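# Unpeg postcards, stack them on the mat, box the clothespins

## Task

Remove every postcard from the line and lay them flat in a single stack on the mat, then place all the clothespins inside the box.

## Robot and tools

Robot: two arms, left_arm and right_arm, each with a parallel two-finger gripper. In the scene frame the origin sits at table-top height, midway between the nominal bases; +x points out over the table, +z up, and left_arm is on the +y side. Arm names do not match image sides. Calibrated bases: left_arm at (+0.007, +0.368, 0) m, quat_wxyz (+1.000, 0, 0, +0.022); right_arm at (+0.031, -0.248, 0) m, quat_wxyz (+1.000, 0, 0, -0.021). A two-camera stand is fixed behind the arms. Loose objects may occasionally get nudged.

Gripper axes: fingers point along the gripper's +z and open and close along its y. end_effector_position is the point between the pads, about 1 cm short of the fingertips.

Motion numbers (execute_actions and move): one row of 14 numbers, each in [-1, 1], always covering both arms: dx, dy, dz, rx, ry, rz, opening for left_arm, then the same seven for right_arm. The first six of each arm are an offset, not a pose: measured from that arm's Hand target at the start of the action or move, along the Hand target's own axes. 1.0 equals 0.6 m for dx, dy, dz, or 180 degrees for the rotation; rx, ry, rz form one rotation vector. Opening is absolute: +1 fully open (0.093 m), -1 closed. Sending all six pose numbers as 0 re-requests the current Hand target; a 0 in the opening slot is a real command, so resend the present opening to leave a gripper unchanged.

execute_actions(actions, cameras): actions is a list of actions; each action is a table of up to 15 rows, one per 1/30 s step; a short table repeats its last row to fill 15. Every row counts from the action's start pose, not the previous row, and each new action starts from the updated Hand target, so repeating an offset keeps moving. An empty list returns state plus all images. cameras: list of names, ["all"], or [] for none.

move(target, speed, blend, opening_speed, grip_force, blocking, cameras): target is one 14-number row or a list of up to 15 rows; every row is an offset from the same starting Hand targets. Straight-line paths for both arms, ending together, at least 0.5 s, cut off at 10 s. speed in m/s, 0.002 to 2.9, default 0.25 (turns up to twice that in rad/s), one value or one per target. blend in m rounds corners in a list; 0 stops at each. opening_speed: rate of opening change per second on the -1 to +1 scale, 0.2 or more. grip_force: newtons per pad, 10 to 50, one value or one per arm; persists; lower forces close slowly (about 4 s at 40, 8 s at 20, 16 s at 10 from fully open). blocking=false returns after about 0.5 s while the move continues. Paths do not avoid obstacles or the other arm; grippers lag and can overshoot speed, especially near full stretch. Keep paths away from an arm's own base.

wait(seconds 0 to 10, cameras) lets time run while commands hold. stop(cameras) brakes a running move. zoom_image(camera, region [x0, y0, x1, y1]) enlarges part of the newest image of cam_head_left, cam_head_right, cam_high, cam_left_wrist or cam_right_wrist (all 896x504); region at most 504 by 504 pixels. finished_scene(scene) ends the current scene (give its number) and cannot be undone.

Results: end_effector_position (m) and end_effector_quat_wxyz in the scene frame, possibly off by a few cm. Hand target is the last commanded pose after clipping; grippers often rest short of it, and the next command (even zeros) asks for it again. Orientation commands are clipped to within 40 degrees of the measured one per step. grip_measured: motor position, +1 open, -1 closed; pads meet near -0.94, plus about 0.0208 per mm of object width; may read up to 0.02 high. A value at least 0.24 below an object's width reading grips at full force; keep sending it to hold, send well above it to release. Joint positions end with the opening in metres. Joint torques include arm weight; joints 1 to 3 wrap at ±28 N m. Joint velocities may be marked within noise. move adds a line: done, off_target, moving, held or fault, plus limits (paced = clipped, held = steps withheld). Done means at rest within 10 mm and 2 degrees. Tool commands shows current commands. Joint ranges (rad): waist -2.618 to 3.054, shoulder 0.000 to 3.142, elbow 0.000 to 3.142 (straight at 2.901), wrist pitch -1.571 to 1.571, wrist yaw -1.571 to 1.571, wrist roll -2.094 to 2.094.

Cautions: nothing may end up off the table. Avoid drops, releasing moving items, slams, hard pushes and fast contact; faster moves and targets deeper past contact press harder. Never let the grippers, housings or wrist cameras touch each other or close on the other arm's fingers. Avoid strain on camera cables. Friction and weight can leave a gripper low, short or tilted, so check and correct after each move. Motors heat when loaded, stretched or pushing; MOTOR HOT appears at 75 °C, a fault folds the arm at 90 °C, and it collapses at 100 °C. The scene keeps running while you think.

Each tool is called by a JSON object that holds its "op" and its "data".

## Session

{"op": "execute_actions", "data": {"actions": []}}

Scene clock: 0.00 s.
left_arm: end_effector_position=(+0.3497, +0.2861, +0.2464) grip_measured=+1.000 end_effector_quat_wxyz=(+0.391, -0.015, +0.920, -0.004) | right_arm: end_effector_position=(+0.2952, -0.1293, +0.2215) grip_measured=+1.000 end_effector_quat_wxyz=(+0.466, +0.072, +0.862, +0.185)
Joint positions: left_arm=[-0.399 1.254 1.222 -0.769 -0.257 -0.283 0.093] | right_arm=[0.59 0.787 0.716 -0.462 0.219 0.588 0.093]
Joint velocities: within noise
Joint torques (N m): no reading
Heat: left arm: 36 °C; right arm: 51 °C.
Hand target: left_arm +0.3497, +0.2861, +0.2508; +0.395, -0.015, +0.918, -0.006 | right_arm +0.2953, -0.1291, +0.2249; +0.468, +0.072, +0.861, +0.187
Tool commands: left_gripper/opening=+1.0 right_gripper/opening=+1.0

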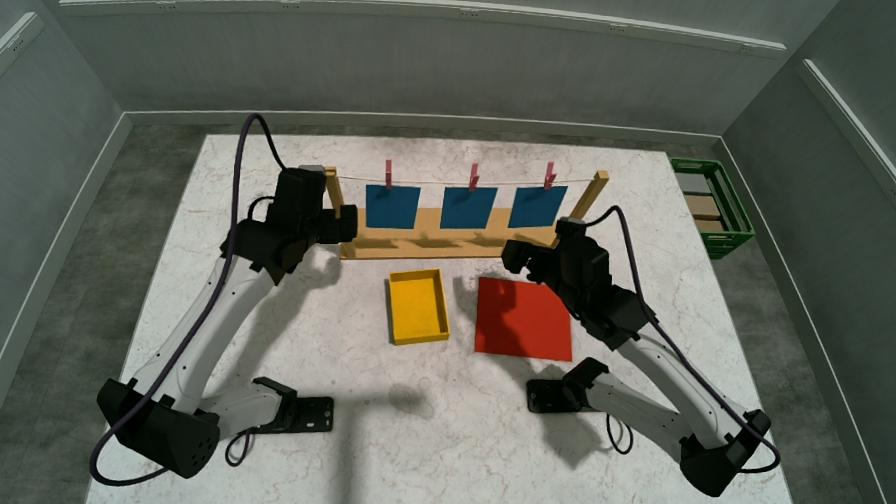

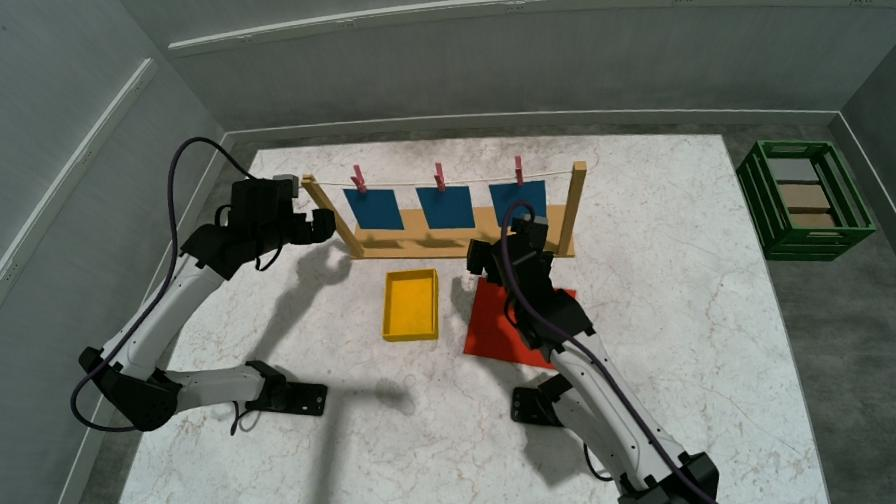

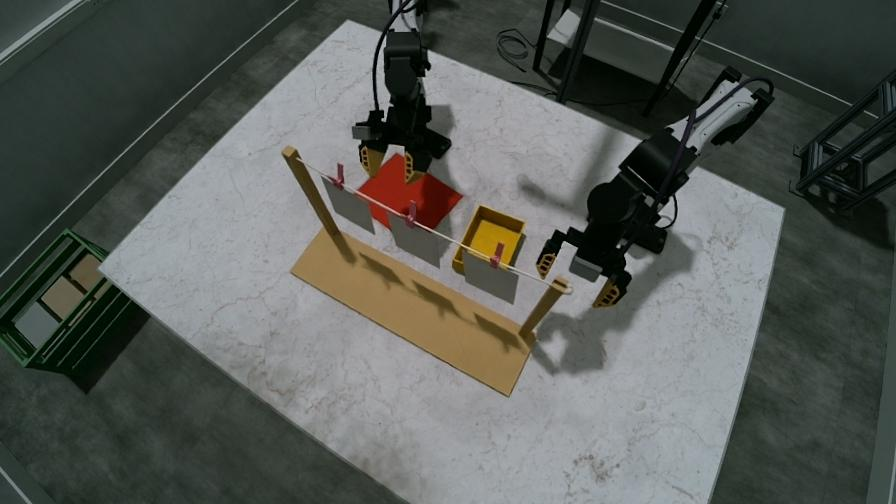

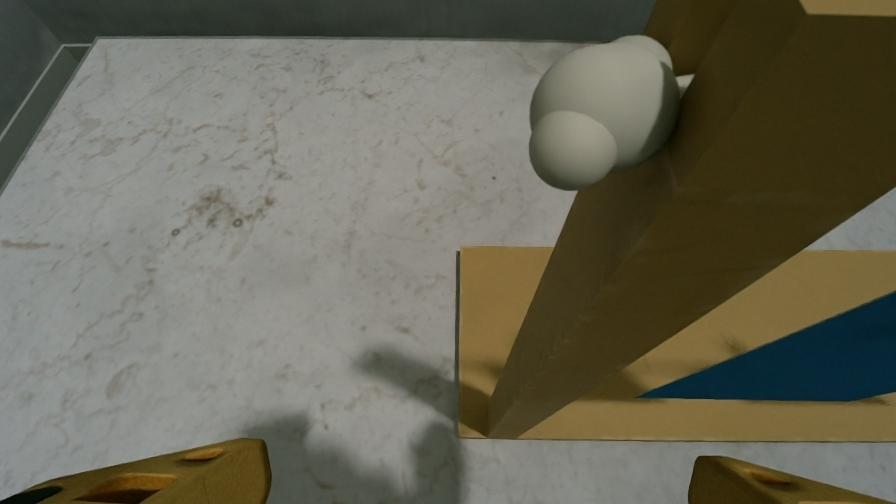

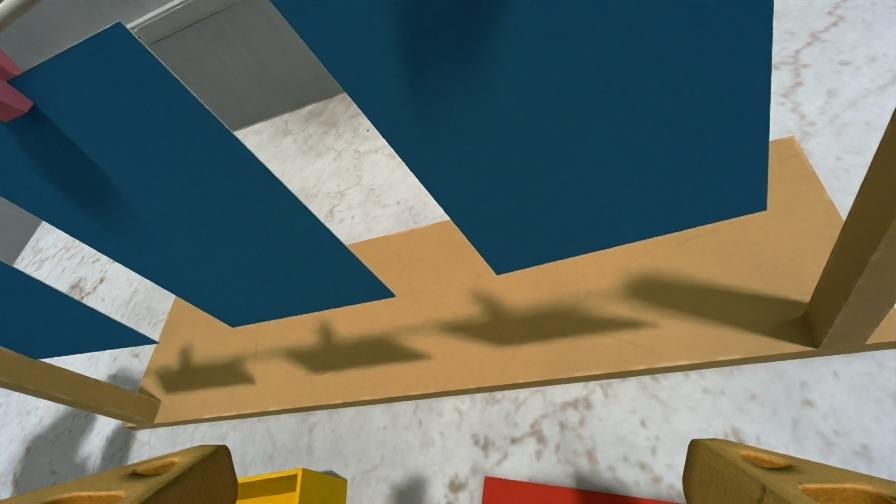

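{"op": "move", "data": {"target": [[0,0.02,-0.147,0,0,0,0,-0.1615,0.2365,-0.0825,-0.0765,0.0493,-0.1995,-1],[0.0005,0.0402,-0.147,0.0882,-0.4401,0.5616,0,-0.0482,0.4727,0.0772,-0.0765,0.0493,-0.1995,-1]], "speed": 0.3, "blend": 0.02, "cameras": ["all"]}}

Scene clock: 38.27 s.
left_arm: end_effector_position=(+0.2878, +0.3112, +0.3024) grip_measured=+0.002 end_effector_quat_wxyz=(+0.686, +0.672, +0.220, +0.171) | right_arm: end_effector_position=(+0.3333, +0.1277, +0.3297) grip_measured=-0.989 end_effector_quat_wxyz=(+0.434, -0.273, +0.848, +0.132)
Joint positions: left_arm=[0.38 1.04 0.643 0.404 1.433 1.492 0.045] | right_arm=[1.043 1.74 1.911 -0.839 0.316 0.223 0]
Joint torques (N m): left_arm=[0.31 -1.28 9.8 1.63 0.51 0.29] | right_arm=[0.64 -6.72 10.58 1.79 0.19 -0.02]
Heat: left arm: 40 °C; right arm: 62 °C.
Hand target: left_arm +0.2849, +0.3101, +0.3106; +0.683, +0.682, +0.184, +0.183 | right_arm +0.3354, +0.1349, +0.3349; +0.441, -0.266, +0.846, +0.139
Off the commanded pose: left_arm 0.009 m, 5 deg | right_arm 0.009 m, 1 deg.
move: off_target (left_arm)

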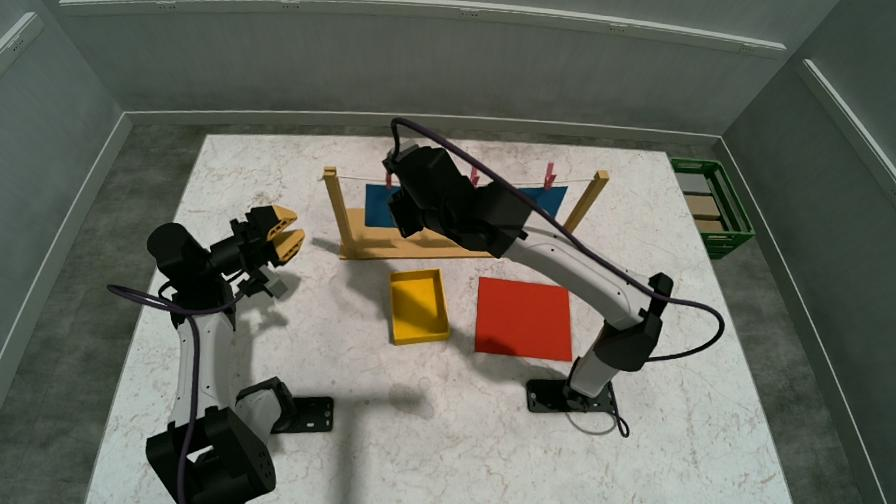

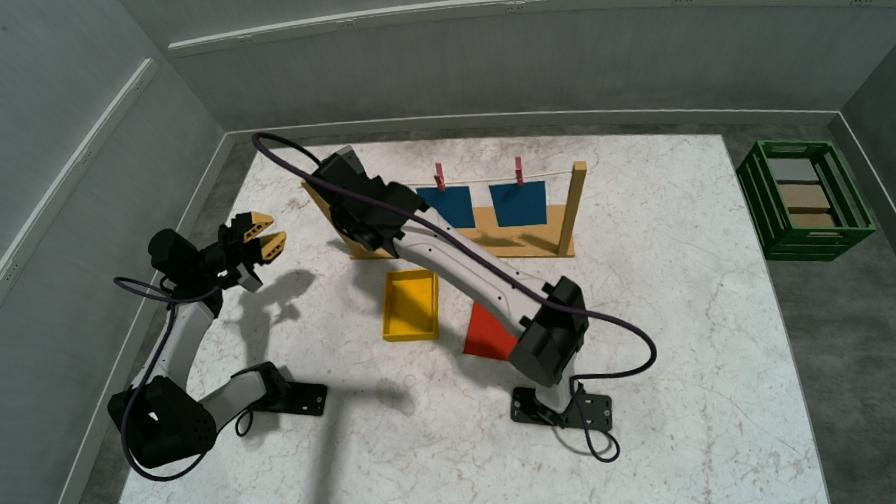

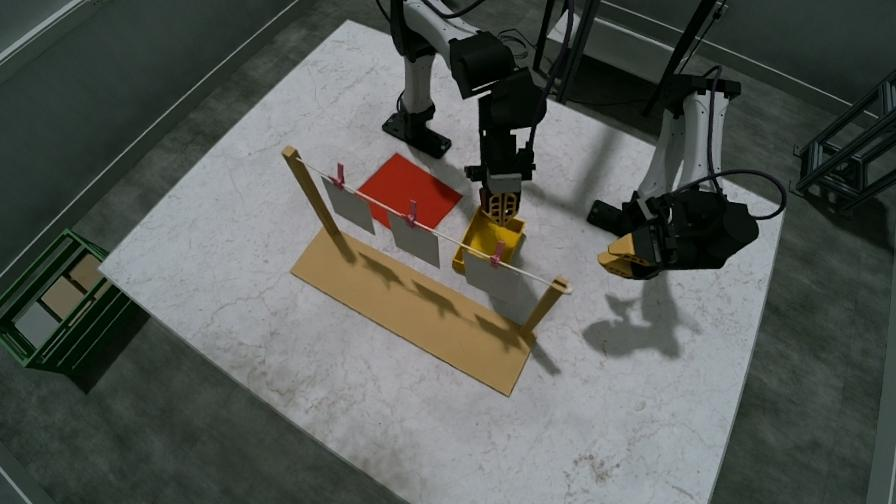

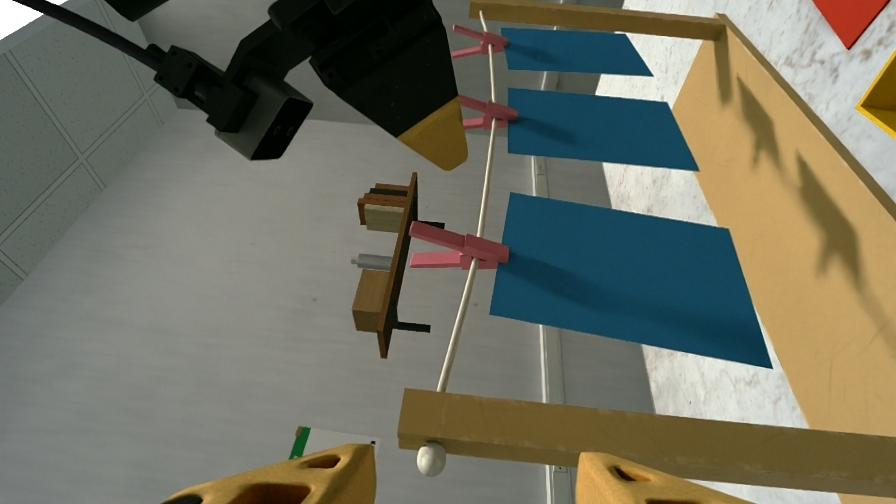

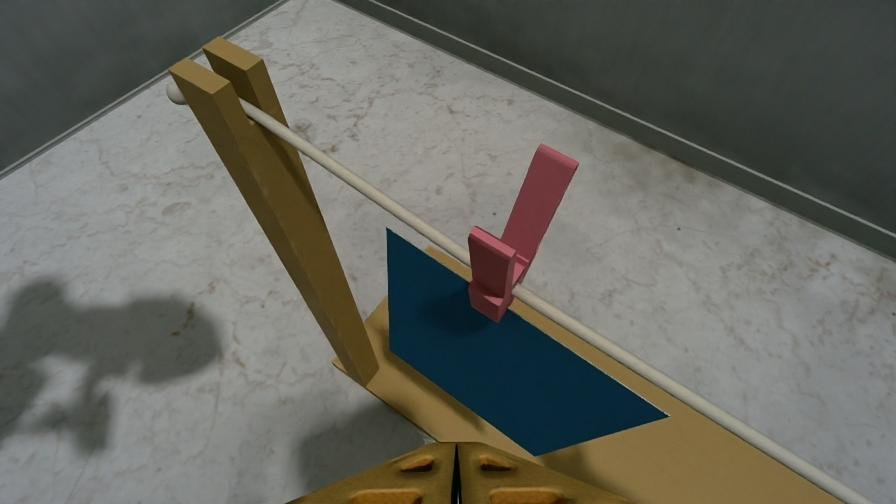

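{"op": "move", "data": {"target": [0,0,0,0,0,0,0,-0.0538,-0.0493,0.0942,0,0,0,-1], "speed": 0.12, "cameras": ["cam_left_wrist","cam_right_wrist"]}}

Scene clock: 46.67 s.
left_arm: end_effector_position=(+0.2878, +0.3112, +0.3024) grip_measured=+0.002 end_effector_quat_wxyz=(+0.686, +0.672, +0.219, +0.172) | right_arm: end_effector_position=(+0.4030, +0.1444, +0.3329) grip_measured=-0.989 end_effector_quat_wxyz=(+0.447, -0.259, +0.845, +0.140)
Joint positions: left_arm=[0.38 1.04 0.643 0.404 1.433 1.494 0.045] | right_arm=[0.925 1.955 2.175 -0.835 0.232 0.167 0]
Joint torques (N m): left_arm=[0.32 -1.31 9.84 1.62 0.51 0.25] | right_arm=[-0.2 -8.24 10.36 1.6 -0.03 -0.26]
Heat: left arm: 41 °C; right arm: 64 °C.
Hand target: left_arm +0.2849, +0.3102, +0.3106; +0.683, +0.682, +0.184, +0.183 | right_arm +0.4056, +0.1476, +0.3291; +0.441, -0.266, +0.846, +0.139
Off the commanded pose: left_arm 0.009 m, 4 deg | right_arm 0.006 m, 1 deg.
move: off_target (left_arm)
Images, in order (width x height): cam_left_wrist 896x504, cam_right_wrist 896x504.

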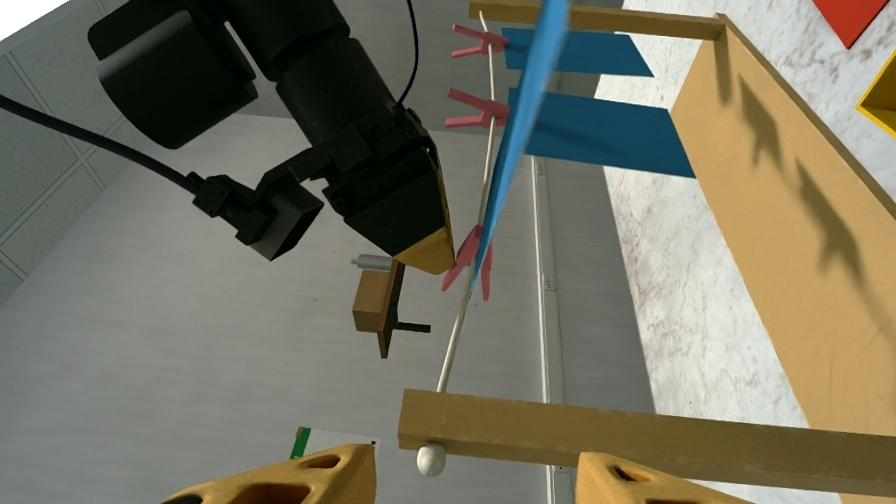

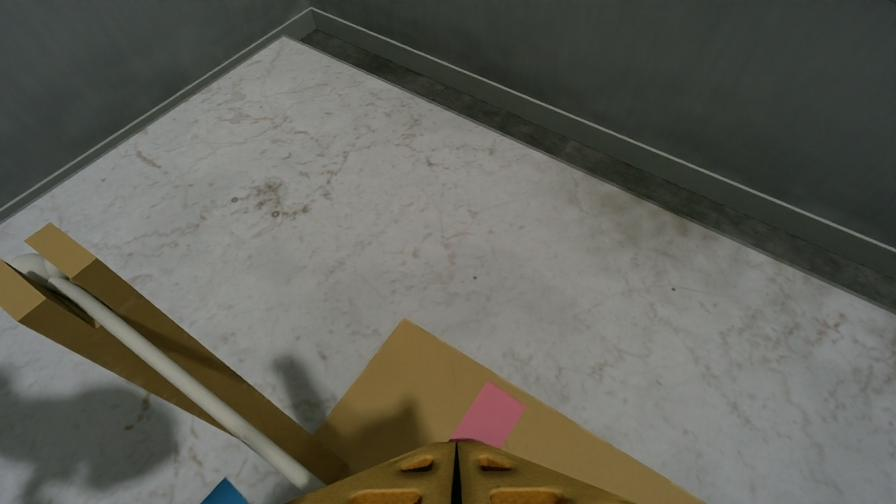

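{"op": "move", "data": {"target": [0,0,0,0,0,0,0,-0.0094,-0.0115,0.0134,0,0,0,-1], "speed": 0.1, "cameras": ["cam_left_wrist","cam_high"]}}

Scene clock: 50.77 s.
left_arm: end_effector_position=(+0.2878, +0.3112, +0.3024) grip_measured=+0.002 end_effector_quat_wxyz=(+0.686, +0.672, +0.219, +0.172) | right_arm: end_effector_position=(+0.4135, +0.1457, +0.3336) grip_measured=-0.989 end_effector_quat_wxyz=(+0.447, -0.260, +0.844, +0.141)
Joint positions: left_arm=[0.38 1.04 0.643 0.404 1.433 1.494 0.045] | right_arm=[0.907 1.995 2.233 -0.85 0.214 0.154 0]
Joint torques (N m): left_arm=[0.31 -1.29 9.88 1.61 0.51 0.26] | right_arm=[-0.5 -8.44 10.39 1.64 -0.02 -0.27]
Heat: left arm: 42 °C; right arm: 65 °C.
Hand target: left_arm +0.2849, +0.3102, +0.3106; +0.683, +0.682, +0.184, +0.183 | right_arm +0.4175, +0.1476, +0.3292; +0.441, -0.266, +0.846, +0.139
Off the commanded pose: left_arm 0.009 m, 4 deg | right_arm 0.006 m, 1 deg.
move: off_target (left_arm)
Images, in order (width x height): cam_high 896x504, cam_left_wrist 896x504.

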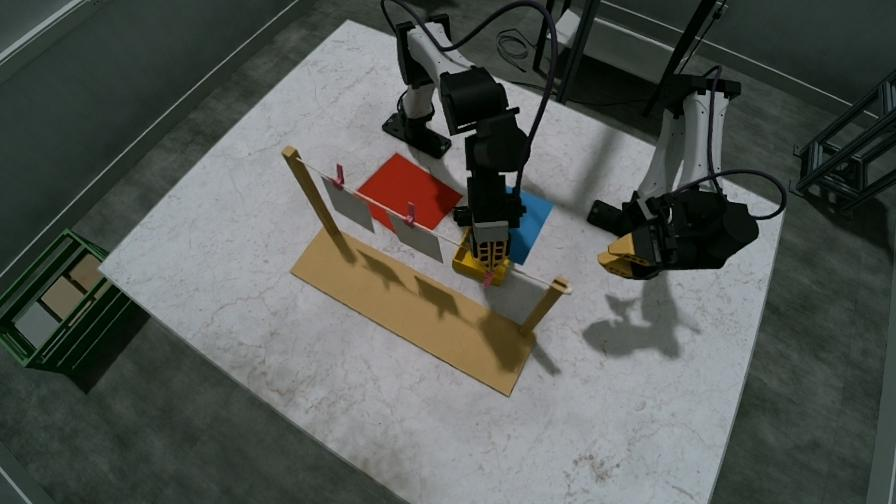

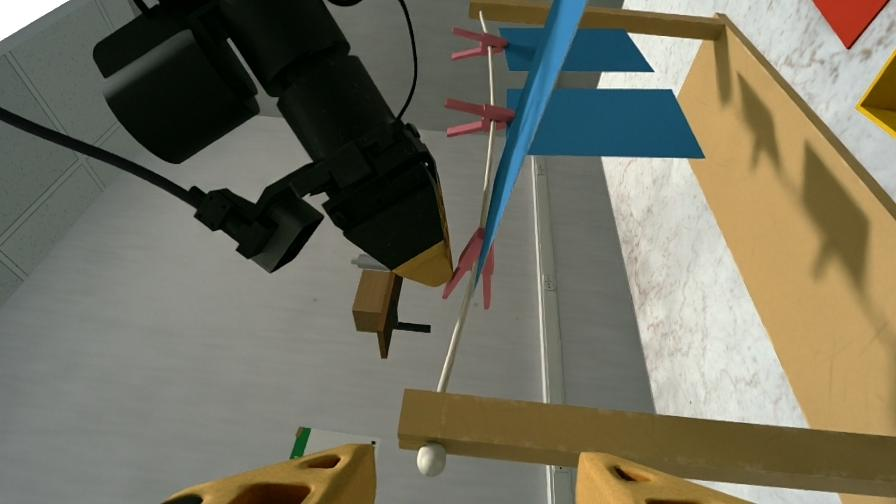

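{"op": "move", "data": {"target": [0.0077,-0.03,0.12,0,0,0,0,0.0125,-0.0048,0.0171,0,0,0,-1], "speed": 0.12, "cameras": ["cam_left_wrist","cam_high"]}}

Scene clock: 59.43 s.
left_arm: end_effector_position=(+0.3198, +0.2504, +0.2835) grip_measured=+0.002 end_effector_quat_wxyz=(+0.683, +0.683, +0.200, +0.164) | right_arm: end_effector_position=(+0.4177, +0.1465, +0.3258) grip_measured=-0.989 end_effector_quat_wxyz=(+0.446, -0.262, +0.844, +0.141)
Joint positions: left_arm=[0.082 1.156 0.647 0.477 1.176 1.551 0.045] | right_arm=[0.899 1.995 2.201 -0.819 0.207 0.149 0]
Joint torques (N m): left_arm=[-0.53 -2.06 9.95 1.89 0.01 0.03] | right_arm=[-0.62 -9.57 7.04 1.86 -0.04 -0.25]
Heat: left arm: 43 °C; right arm: 63 °C.
Hand target: left_arm +0.3250, +0.2501, +0.2927; +0.683, +0.682, +0.184, +0.183 | right_arm +0.4225, +0.1477, +0.3171; +0.441, -0.266, +0.846, +0.139
Off the commanded pose: left_arm 0.011 m, 3 deg | right_arm 0.010 m, 1 deg.
move: off_target (left_arm)
Images, in order (width x height): cam_high 896x504, cam_left_wrist 896x504.

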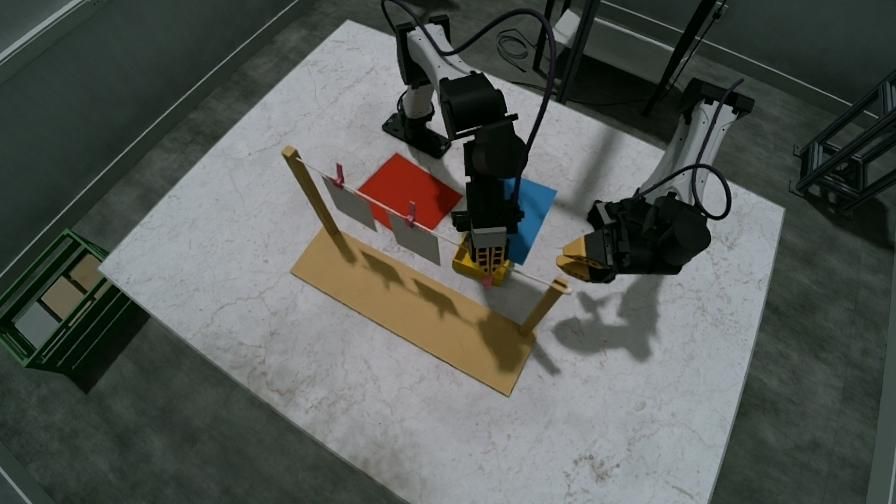

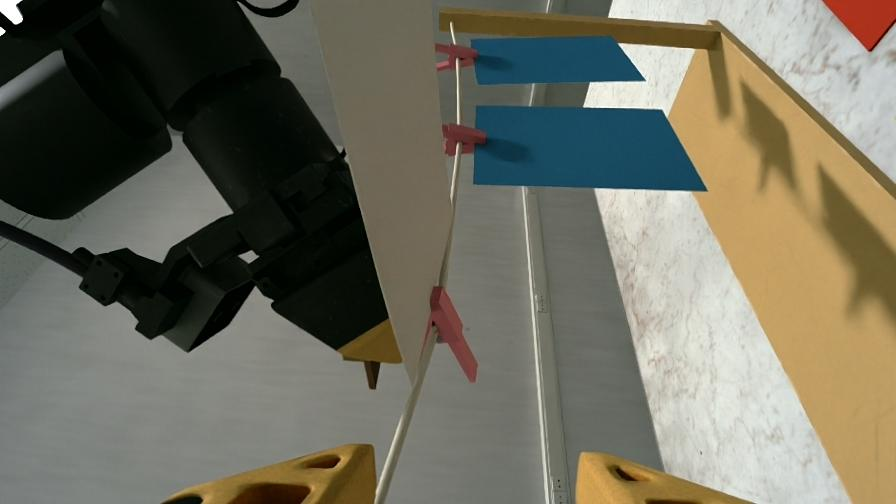

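{"op": "move", "data": {"target": [0,0.0133,0,0,0,0,0,-0.0075,0,-0.0053,0,0,0,-1], "speed": 0.1, "cameras": ["cam_left_wrist"]}}

Scene clock: 65.10 s.
left_arm: end_effector_position=(+0.3218, +0.2507, +0.2945) grip_measured=+0.002 end_effector_quat_wxyz=(+0.685, +0.682, +0.190, +0.174) | right_arm: end_effector_position=(+0.4177, +0.1465, +0.3256) grip_measured=-0.989 end_effector_quat_wxyz=(+0.446, -0.262, +0.844, +0.141)
Joint positions: left_arm=[0.082 1.156 0.675 0.478 1.175 1.551 0.045] | right_arm=[0.899 1.995 2.201 -0.82 0.207 0.148 0]
Joint torques (N m): left_arm=[-0.5 -2.73 9.85 1.56 0 0.04] | right_arm=[-0.64 -8.5 10.76 1.63 -0.03 -0.26]
Heat: left arm: 45 °C; right arm: 63 °C.
Hand target: left_arm +0.3250, +0.2501, +0.3006; +0.683, +0.682, +0.184, +0.183 | right_arm +0.4225, +0.1476, +0.3226; +0.441, -0.266, +0.846, +0.139
Off the commanded pose: left_arm 0.007 m, 1 deg | right_arm 0.006 m, 1 deg.
move: done
Images, in order (width x height): cam_left_wrist 896x504.

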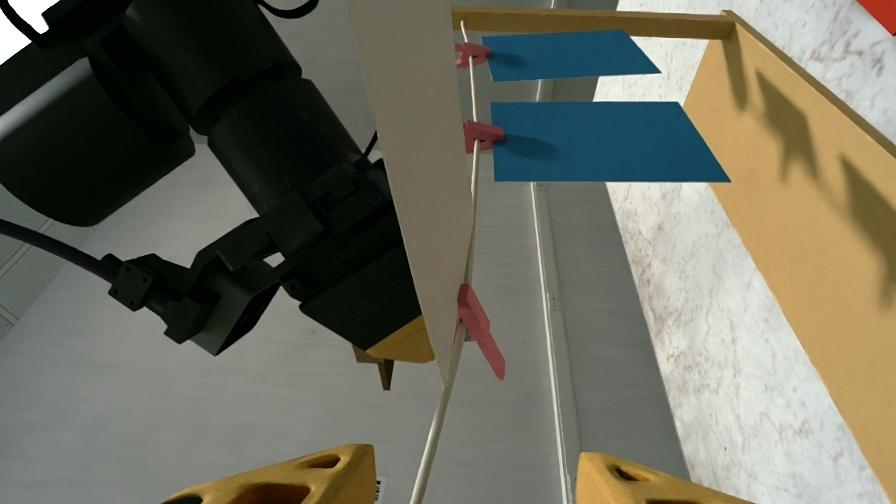

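{"op": "move", "data": {"target": [0,0,0,0,0,0,0,-0.0116,0,-0.0081,0,0,0,-1], "speed": 0.1, "cameras": ["cam_left_wrist"]}}

Scene clock: 67.83 s.
left_arm: end_effector_position=(+0.3218, +0.2507, +0.2945) grip_measured=+0.002 end_effector_quat_wxyz=(+0.685, +0.682, +0.190, +0.174) | right_arm: end_effector_position=(+0.4176, +0.1465, +0.3354) grip_measured=-0.989 end_effector_quat_wxyz=(+0.446, -0.262, +0.844, +0.141)
Joint positions: left_arm=[0.082 1.156 0.675 0.478 1.175 1.551 0.045] | right_arm=[0.899 2.019 2.279 -0.871 0.206 0.148 0]
Joint torques (N m): left_arm=[-0.5 -2.69 9.88 1.56 0 0.03] | right_arm=[-0.64 -8.55 10.4 1.65 -0.03 -0.26]
Heat: left arm: 45 °C; right arm: 63 °C.
Hand target: left_arm +0.3250, +0.2501, +0.3006; +0.683, +0.682, +0.184, +0.183 | right_arm +0.4225, +0.1477, +0.3309; +0.441, -0.266, +0.846, +0.139
Off the commanded pose: left_arm 0.007 m, 1 deg | right_arm 0.007 m, 1 deg.
move: done
Images, in order (width x height): cam_left_wrist 896x504.

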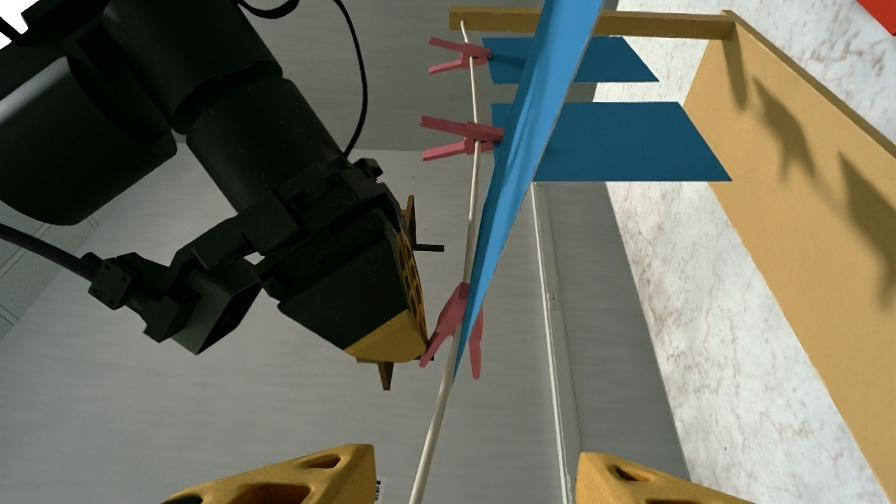

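{"op": "move", "data": {"target": [0.002,-0.0167,0.085,0,0,0,0,0,0,0,0,0,0,-1], "speed": 0.1, "cameras": ["cam_left_wrist"]}}

Scene clock: 71.70 s.
left_arm: end_effector_position=(+0.3465, +0.2078, +0.2813) grip_measured=+0.002 end_effector_quat_wxyz=(+0.681, +0.685, +0.199, +0.166) | right_arm: end_effector_position=(+0.4176, +0.1465, +0.3353) grip_measured=-0.989 end_effector_quat_wxyz=(+0.446, -0.262, +0.844, +0.141)
Joint positions: left_arm=[-0.098 1.272 0.713 0.527 0.994 1.555 0.045] | right_arm=[0.899 2.019 2.279 -0.871 0.206 0.148 0]
Joint torques (N m): left_arm=[-0.47 -2.96 9.89 2.01 0.05 0.04] | right_arm=[-0.65 -8.53 10.4 1.62 -0.04 -0.25]
Heat: left arm: 46 °C; right arm: 63 °C.
Hand target: left_arm +0.3516, +0.2066, +0.2906; +0.683, +0.682, +0.184, +0.183 | right_arm +0.4225, +0.1477, +0.3309; +0.441, -0.266, +0.846, +0.139
Off the commanded pose: left_arm 0.011 m, 3 deg | right_arm 0.007 m, 1 deg.
move: off_target (left_arm)
Images, in order (width x height): cam_left_wrist 896x504.

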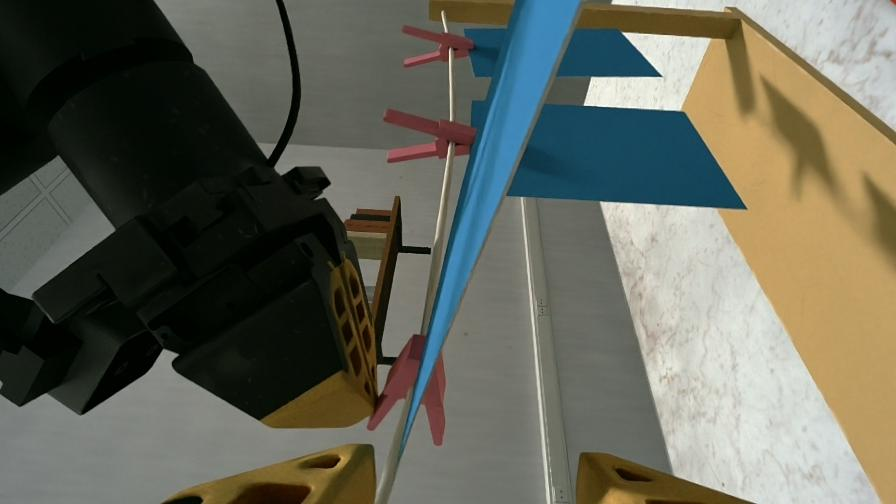

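{"op": "move", "data": {"target": [0.002,-0.003,0.052,0,0,0,0,0,0,0,0,0,0,-1], "speed": 0.08, "cameras": ["cam_left_wrist"]}}

Scene clock: 75.83 s.
left_arm: end_effector_position=(+0.3630, +0.1818, +0.2796) grip_measured=+0.002 end_effector_quat_wxyz=(+0.680, +0.686, +0.198, +0.167) | right_arm: end_effector_position=(+0.4176, +0.1465, +0.3353) grip_measured=-0.989 end_effector_quat_wxyz=(+0.446, -0.262, +0.844, +0.141)
Joint positions: left_arm=[-0.189 1.357 0.768 0.557 0.903 1.556 0.045] | right_arm=[0.899 2.019 2.279 -0.871 0.206 0.148 0]
Joint torques (N m): left_arm=[-0.42 -3.7 9.94 2.08 0.06 0.01] | right_arm=[-0.61 -8.53 10.39 1.62 -0.03 -0.25]
Heat: left arm: 46 °C; right arm: 63 °C.
Hand target: left_arm +0.3683, +0.1802, +0.2888; +0.683, +0.682, +0.184, +0.183 | right_arm +0.4225, +0.1477, +0.3309; +0.441, -0.266, +0.846, +0.139
Off the commanded pose: left_arm 0.011 m, 2 deg | right_arm 0.007 m, 1 deg.
move: off_target (left_arm)
Images, in order (width x height): cam_left_wrist 896x504.

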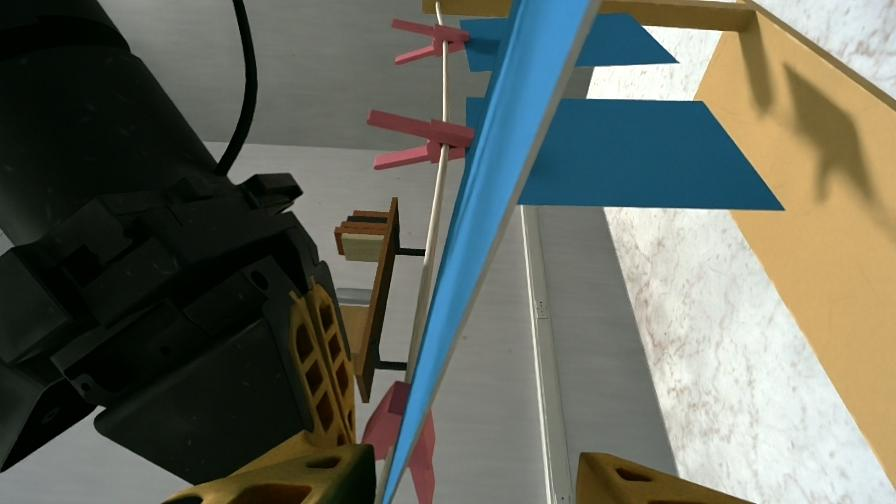

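{"op": "move", "data": {"target": [-0.0404,0,-0.0233,0,0,0,0,0,0,0,0,0,0,-1], "speed": 0.08, "cameras": ["cam_left_wrist"]}}

Scene clock: 81.73 s.
left_arm: end_effector_position=(+0.3437, +0.1804, +0.2889) grip_measured=+0.002 end_effector_quat_wxyz=(+0.685, +0.681, +0.186, +0.179) | right_arm: end_effector_position=(+0.4176, +0.1465, +0.3353) grip_measured=-0.989 end_effector_quat_wxyz=(+0.446, -0.262, +0.844, +0.141)
Joint positions: left_arm=[-0.206 1.271 0.718 0.557 0.887 1.557 0.045] | right_arm=[0.899 2.019 2.279 -0.871 0.206 0.148 0]
Joint torques (N m): left_arm=[-0.51 -5.49 7.09 1.79 0.02 0] | right_arm=[-0.64 -8.51 10.36 1.62 -0.03 -0.26]
Heat: left arm: 46 °C; right arm: 63 °C.
Hand target: left_arm +0.3403, +0.1801, +0.2889; +0.683, +0.682, +0.184, +0.183 | right_arm +0.4225, +0.1477, +0.3310; +0.441, -0.266, +0.846, +0.139
Off the commanded pose: left_arm 0.003 m, 1 deg | right_arm 0.007 m, 1 deg.
move: done
Images, in order (width x height): cam_left_wrist 896x504.

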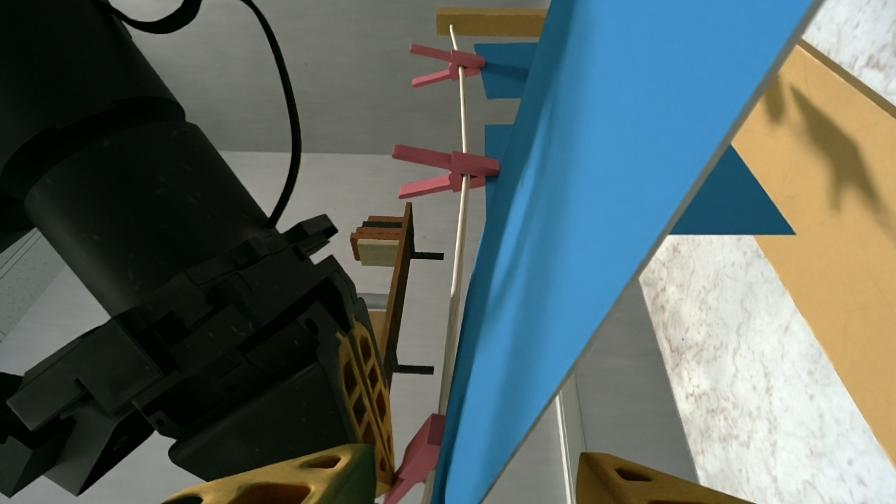

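{"op": "move", "data": {"target": [0,0,0,0,0,0,-1,0,0,0,0,0,0,-1], "opening_speed": 0.5, "cameras": ["cam_left_wrist","cam_right_wrist"]}}

Scene clock: 85.53 s.
left_arm: end_effector_position=(+0.3439, +0.1805, +0.2889) grip_measured=-0.971 end_effector_quat_wxyz=(+0.685, +0.681, +0.186, +0.180) | right_arm: end_effector_position=(+0.4174, +0.1465, +0.3350) grip_measured=-0.989 end_effector_quat_wxyz=(+0.446, -0.262, +0.844, +0.141)
Joint positions: left_arm=[-0.206 1.271 0.718 0.557 0.886 1.558 0] | right_arm=[0.899 2.019 2.279 -0.873 0.205 0.148 0]
Joint torques (N m): left_arm=[-0.47 -5.52 7.08 1.79 0.02 -0.02] | right_arm=[-0.58 -8.47 10.44 1.63 -0.02 -0.26]
Heat: left arm: 46 °C; right arm: 63 °C.
Hand target: left_arm +0.3403, +0.1801, +0.2889; +0.683, +0.682, +0.184, +0.183 | right_arm +0.4225, +0.1476, +0.3309; +0.441, -0.266, +0.846, +0.139
Off the commanded pose: left_arm 0.004 m, 0 deg | right_arm 0.007 m, 1 deg.
move: done
Images, in order (width x height): cam_left_wrist 896x504, cam_right_wrist 896x504.

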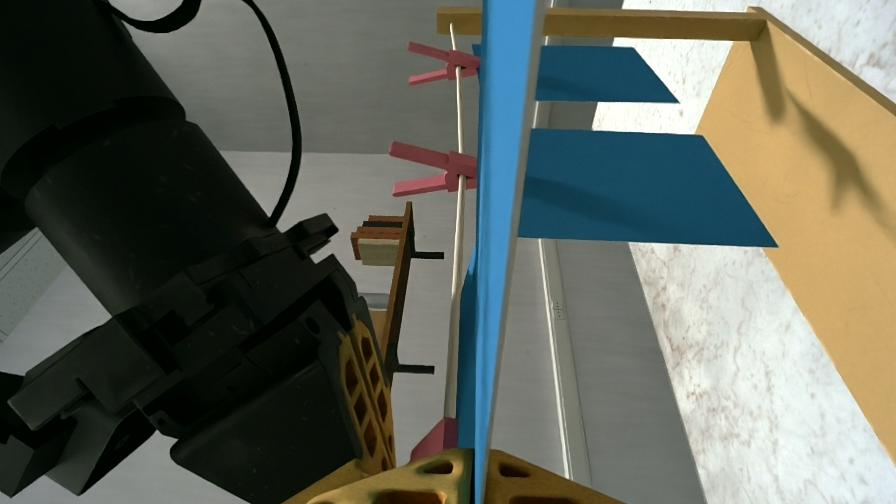

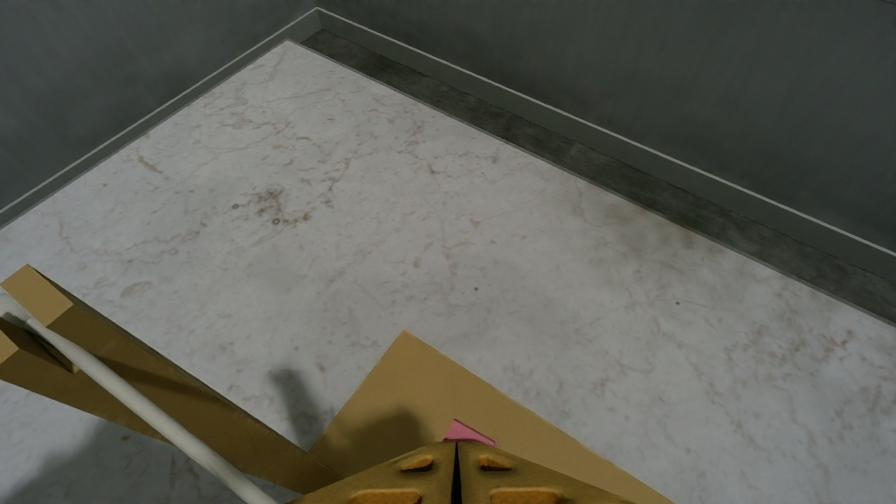

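{"op": "move", "data": {"target": [-0.0433,0,-0.025,0,0,0,-1,0,0,0,0,0,0,-1], "speed": 0.06, "cameras": ["cam_left_wrist"]}}

Scene clock: 92.30 s.
left_arm: end_effector_position=(+0.3133, +0.1802, +0.2903) grip_measured=-0.971 end_effector_quat_wxyz=(+0.686, +0.681, +0.184, +0.181) | right_arm: end_effector_position=(+0.4174, +0.1465, +0.3350) grip_measured=-0.989 end_effector_quat_wxyz=(+0.445, -0.262, +0.844, +0.141)
Joint positions: left_arm=[-0.228 1.132 0.636 0.506 0.863 1.558 0] | right_arm=[0.899 2.019 2.279 -0.873 0.205 0.148 0]
Joint torques (N m): left_arm=[-0.44 -4.3 7.3 1.74 0.04 -0.03] | right_arm=[-0.58 -8.54 10.4 1.64 -0.03 -0.25]
Heat: left arm: 45 °C; right arm: 63 °C.
Hand target: left_arm +0.3103, +0.1801, +0.2889; +0.683, +0.682, +0.184, +0.183 | right_arm +0.4225, +0.1477, +0.3310; +0.441, -0.266, +0.846, +0.139
Off the commanded pose: left_arm 0.003 m, 0 deg | right_arm 0.007 m, 1 deg.
move: done
Images, in order (width x height): cam_left_wrist 896x504.

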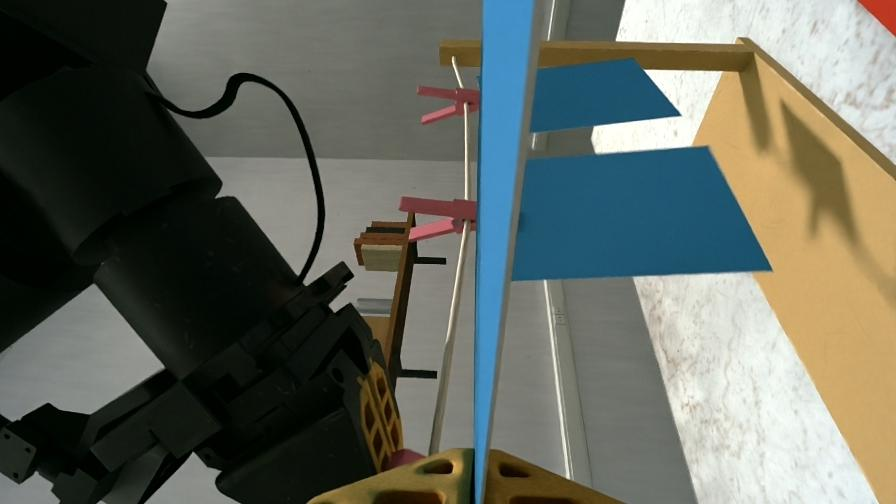

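{"op": "move", "data": {"target": [-0.0433,0,-0.025,0,0,0,-1,0,0,0,0,0,0,-1], "speed": 0.06, "cameras": ["cam_left_wrist","cam_right_wrist","cam_high"]}}

Scene clock: 95.43 s.
left_arm: end_effector_position=(+0.2824, +0.1803, +0.2921) grip_measured=-0.971 end_effector_quat_wxyz=(+0.686, +0.680, +0.183, +0.183) | right_arm: end_effector_position=(+0.4174, +0.1465, +0.3350) grip_measured=-0.989 end_effector_quat_wxyz=(+0.445, -0.262, +0.844, +0.141)
Joint positions: left_arm=[-0.257 0.981 0.568 0.426 0.834 1.558 0] | right_arm=[0.899 2.019 2.279 -0.873 0.205 0.148 0]
Joint torques (N m): left_arm=[-0.47 -2.84 7.32 1.77 0.04 -0.01] | right_arm=[-0.62 -8.51 10.41 1.64 -0.02 -0.25]
Heat: left arm: 45 °C; right arm: 63 °C.
Hand target: left_arm +0.2803, +0.1801, +0.2888; +0.683, +0.683, +0.184, +0.183 | right_arm +0.4225, +0.1477, +0.3310; +0.441, -0.266, +0.846, +0.139
Off the commanded pose: left_arm 0.004 m, 0 deg | right_arm 0.007 m, 1 deg.
move: done
Images, in order (width x height): cam_high 896x504, cam_left_wrist 896x504, cam_right_wrist 896x504.

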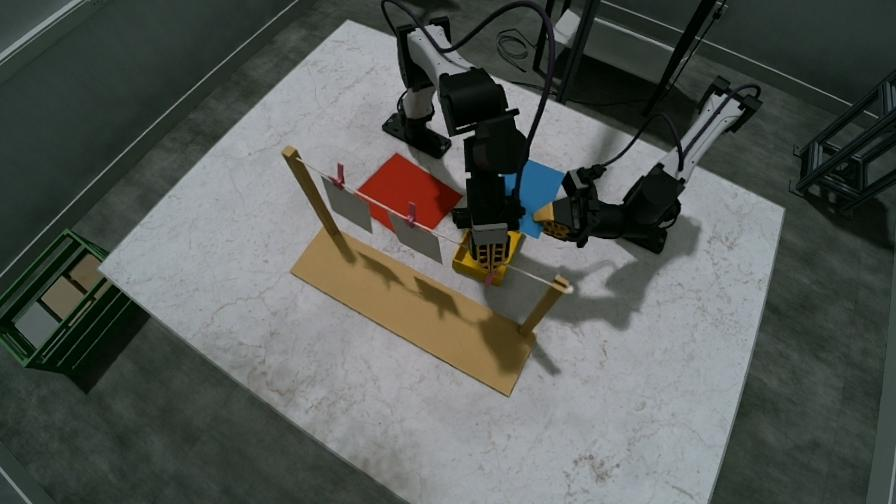

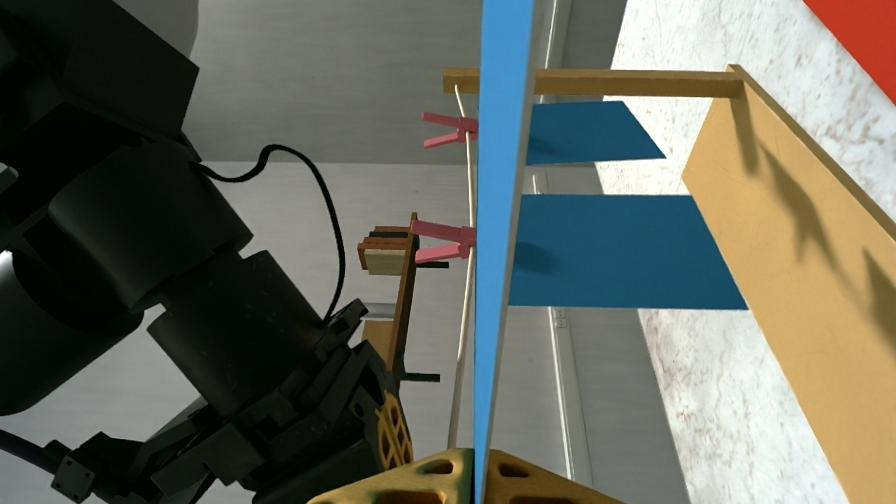

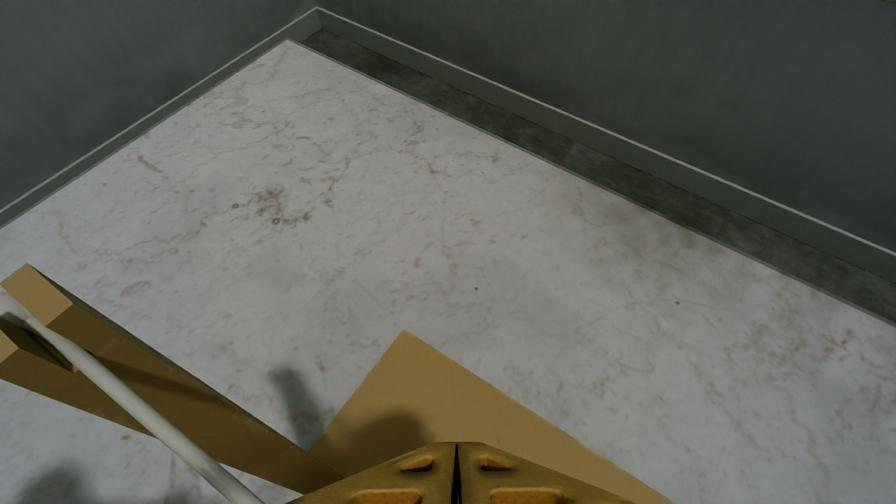

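{"op": "move", "data": {"target": [[0,0,0,0,0,0,-1,-0.0463,-0.0053,-0.1924,0,0,0,-1],[0,0,0,0,0,0,-1,0.3977,-0.6528,-0.6928,0.4576,-0.0421,0.2637,-1]], "speed": 0.3, "blend": 0.03, "cameras": ["cam_left_wrist","cam_high"]}}

Scene clock: 109.70 s.
left_arm: end_effector_position=(+0.2825, +0.1803, +0.2921) grip_measured=-0.971 end_effector_quat_wxyz=(+0.686, +0.680, +0.183, +0.183) | right_arm: end_effector_position=(+0.2517, -0.4450, +0.3768) grip_measured=-0.989 end_effector_quat_wxyz=(+0.468, +0.425, +0.726, -0.270)
Joint positions: left_arm=[-0.257 0.981 0.568 0.425 0.833 1.558 0] | right_arm=[-0.375 1.04 1.4 -0.878 0.57 0.305 0]
Joint torques (N m): left_arm=[-0.5 -2.86 7.35 1.78 0.02 -0.02] | right_arm=[-0.44 -0.92 6.58 1.86 0.07 -0.22]
Heat: left arm: 45 °C; right arm: 63 °C.
Hand target: left_arm +0.2803, +0.1801, +0.2888; +0.683, +0.682, +0.184, +0.183 | right_arm +0.2551, -0.4468, +0.3733; +0.466, +0.422, +0.730, -0.269
Off the commanded pose: left_arm 0.004 m, 0 deg | right_arm 0.005 m, 1 deg.
move: done
Images, in order (width x height): cam_high 896x504, cam_left_wrist 896x504.

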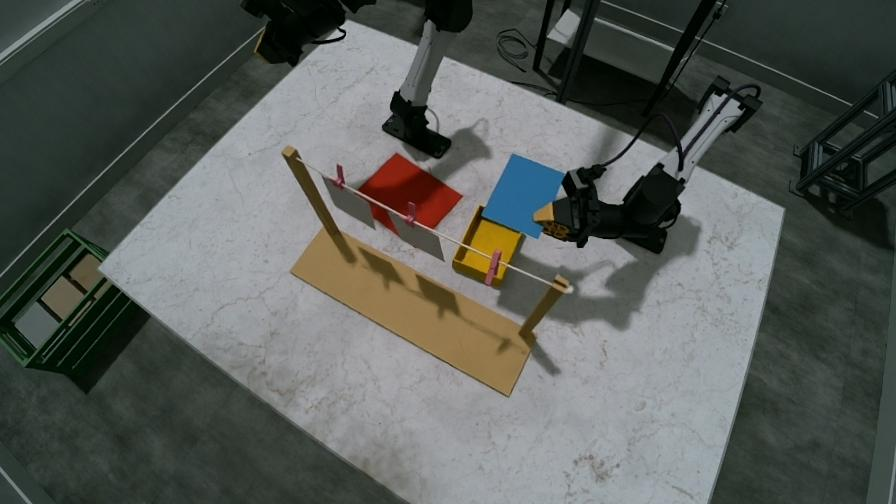

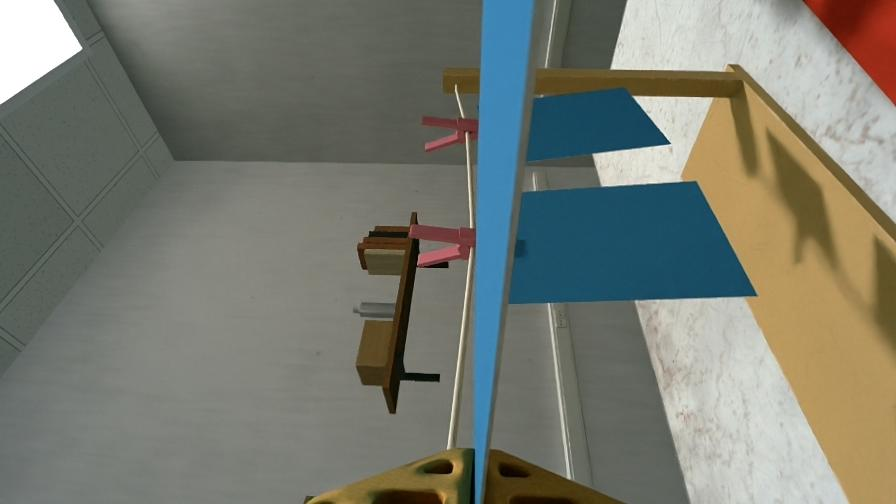

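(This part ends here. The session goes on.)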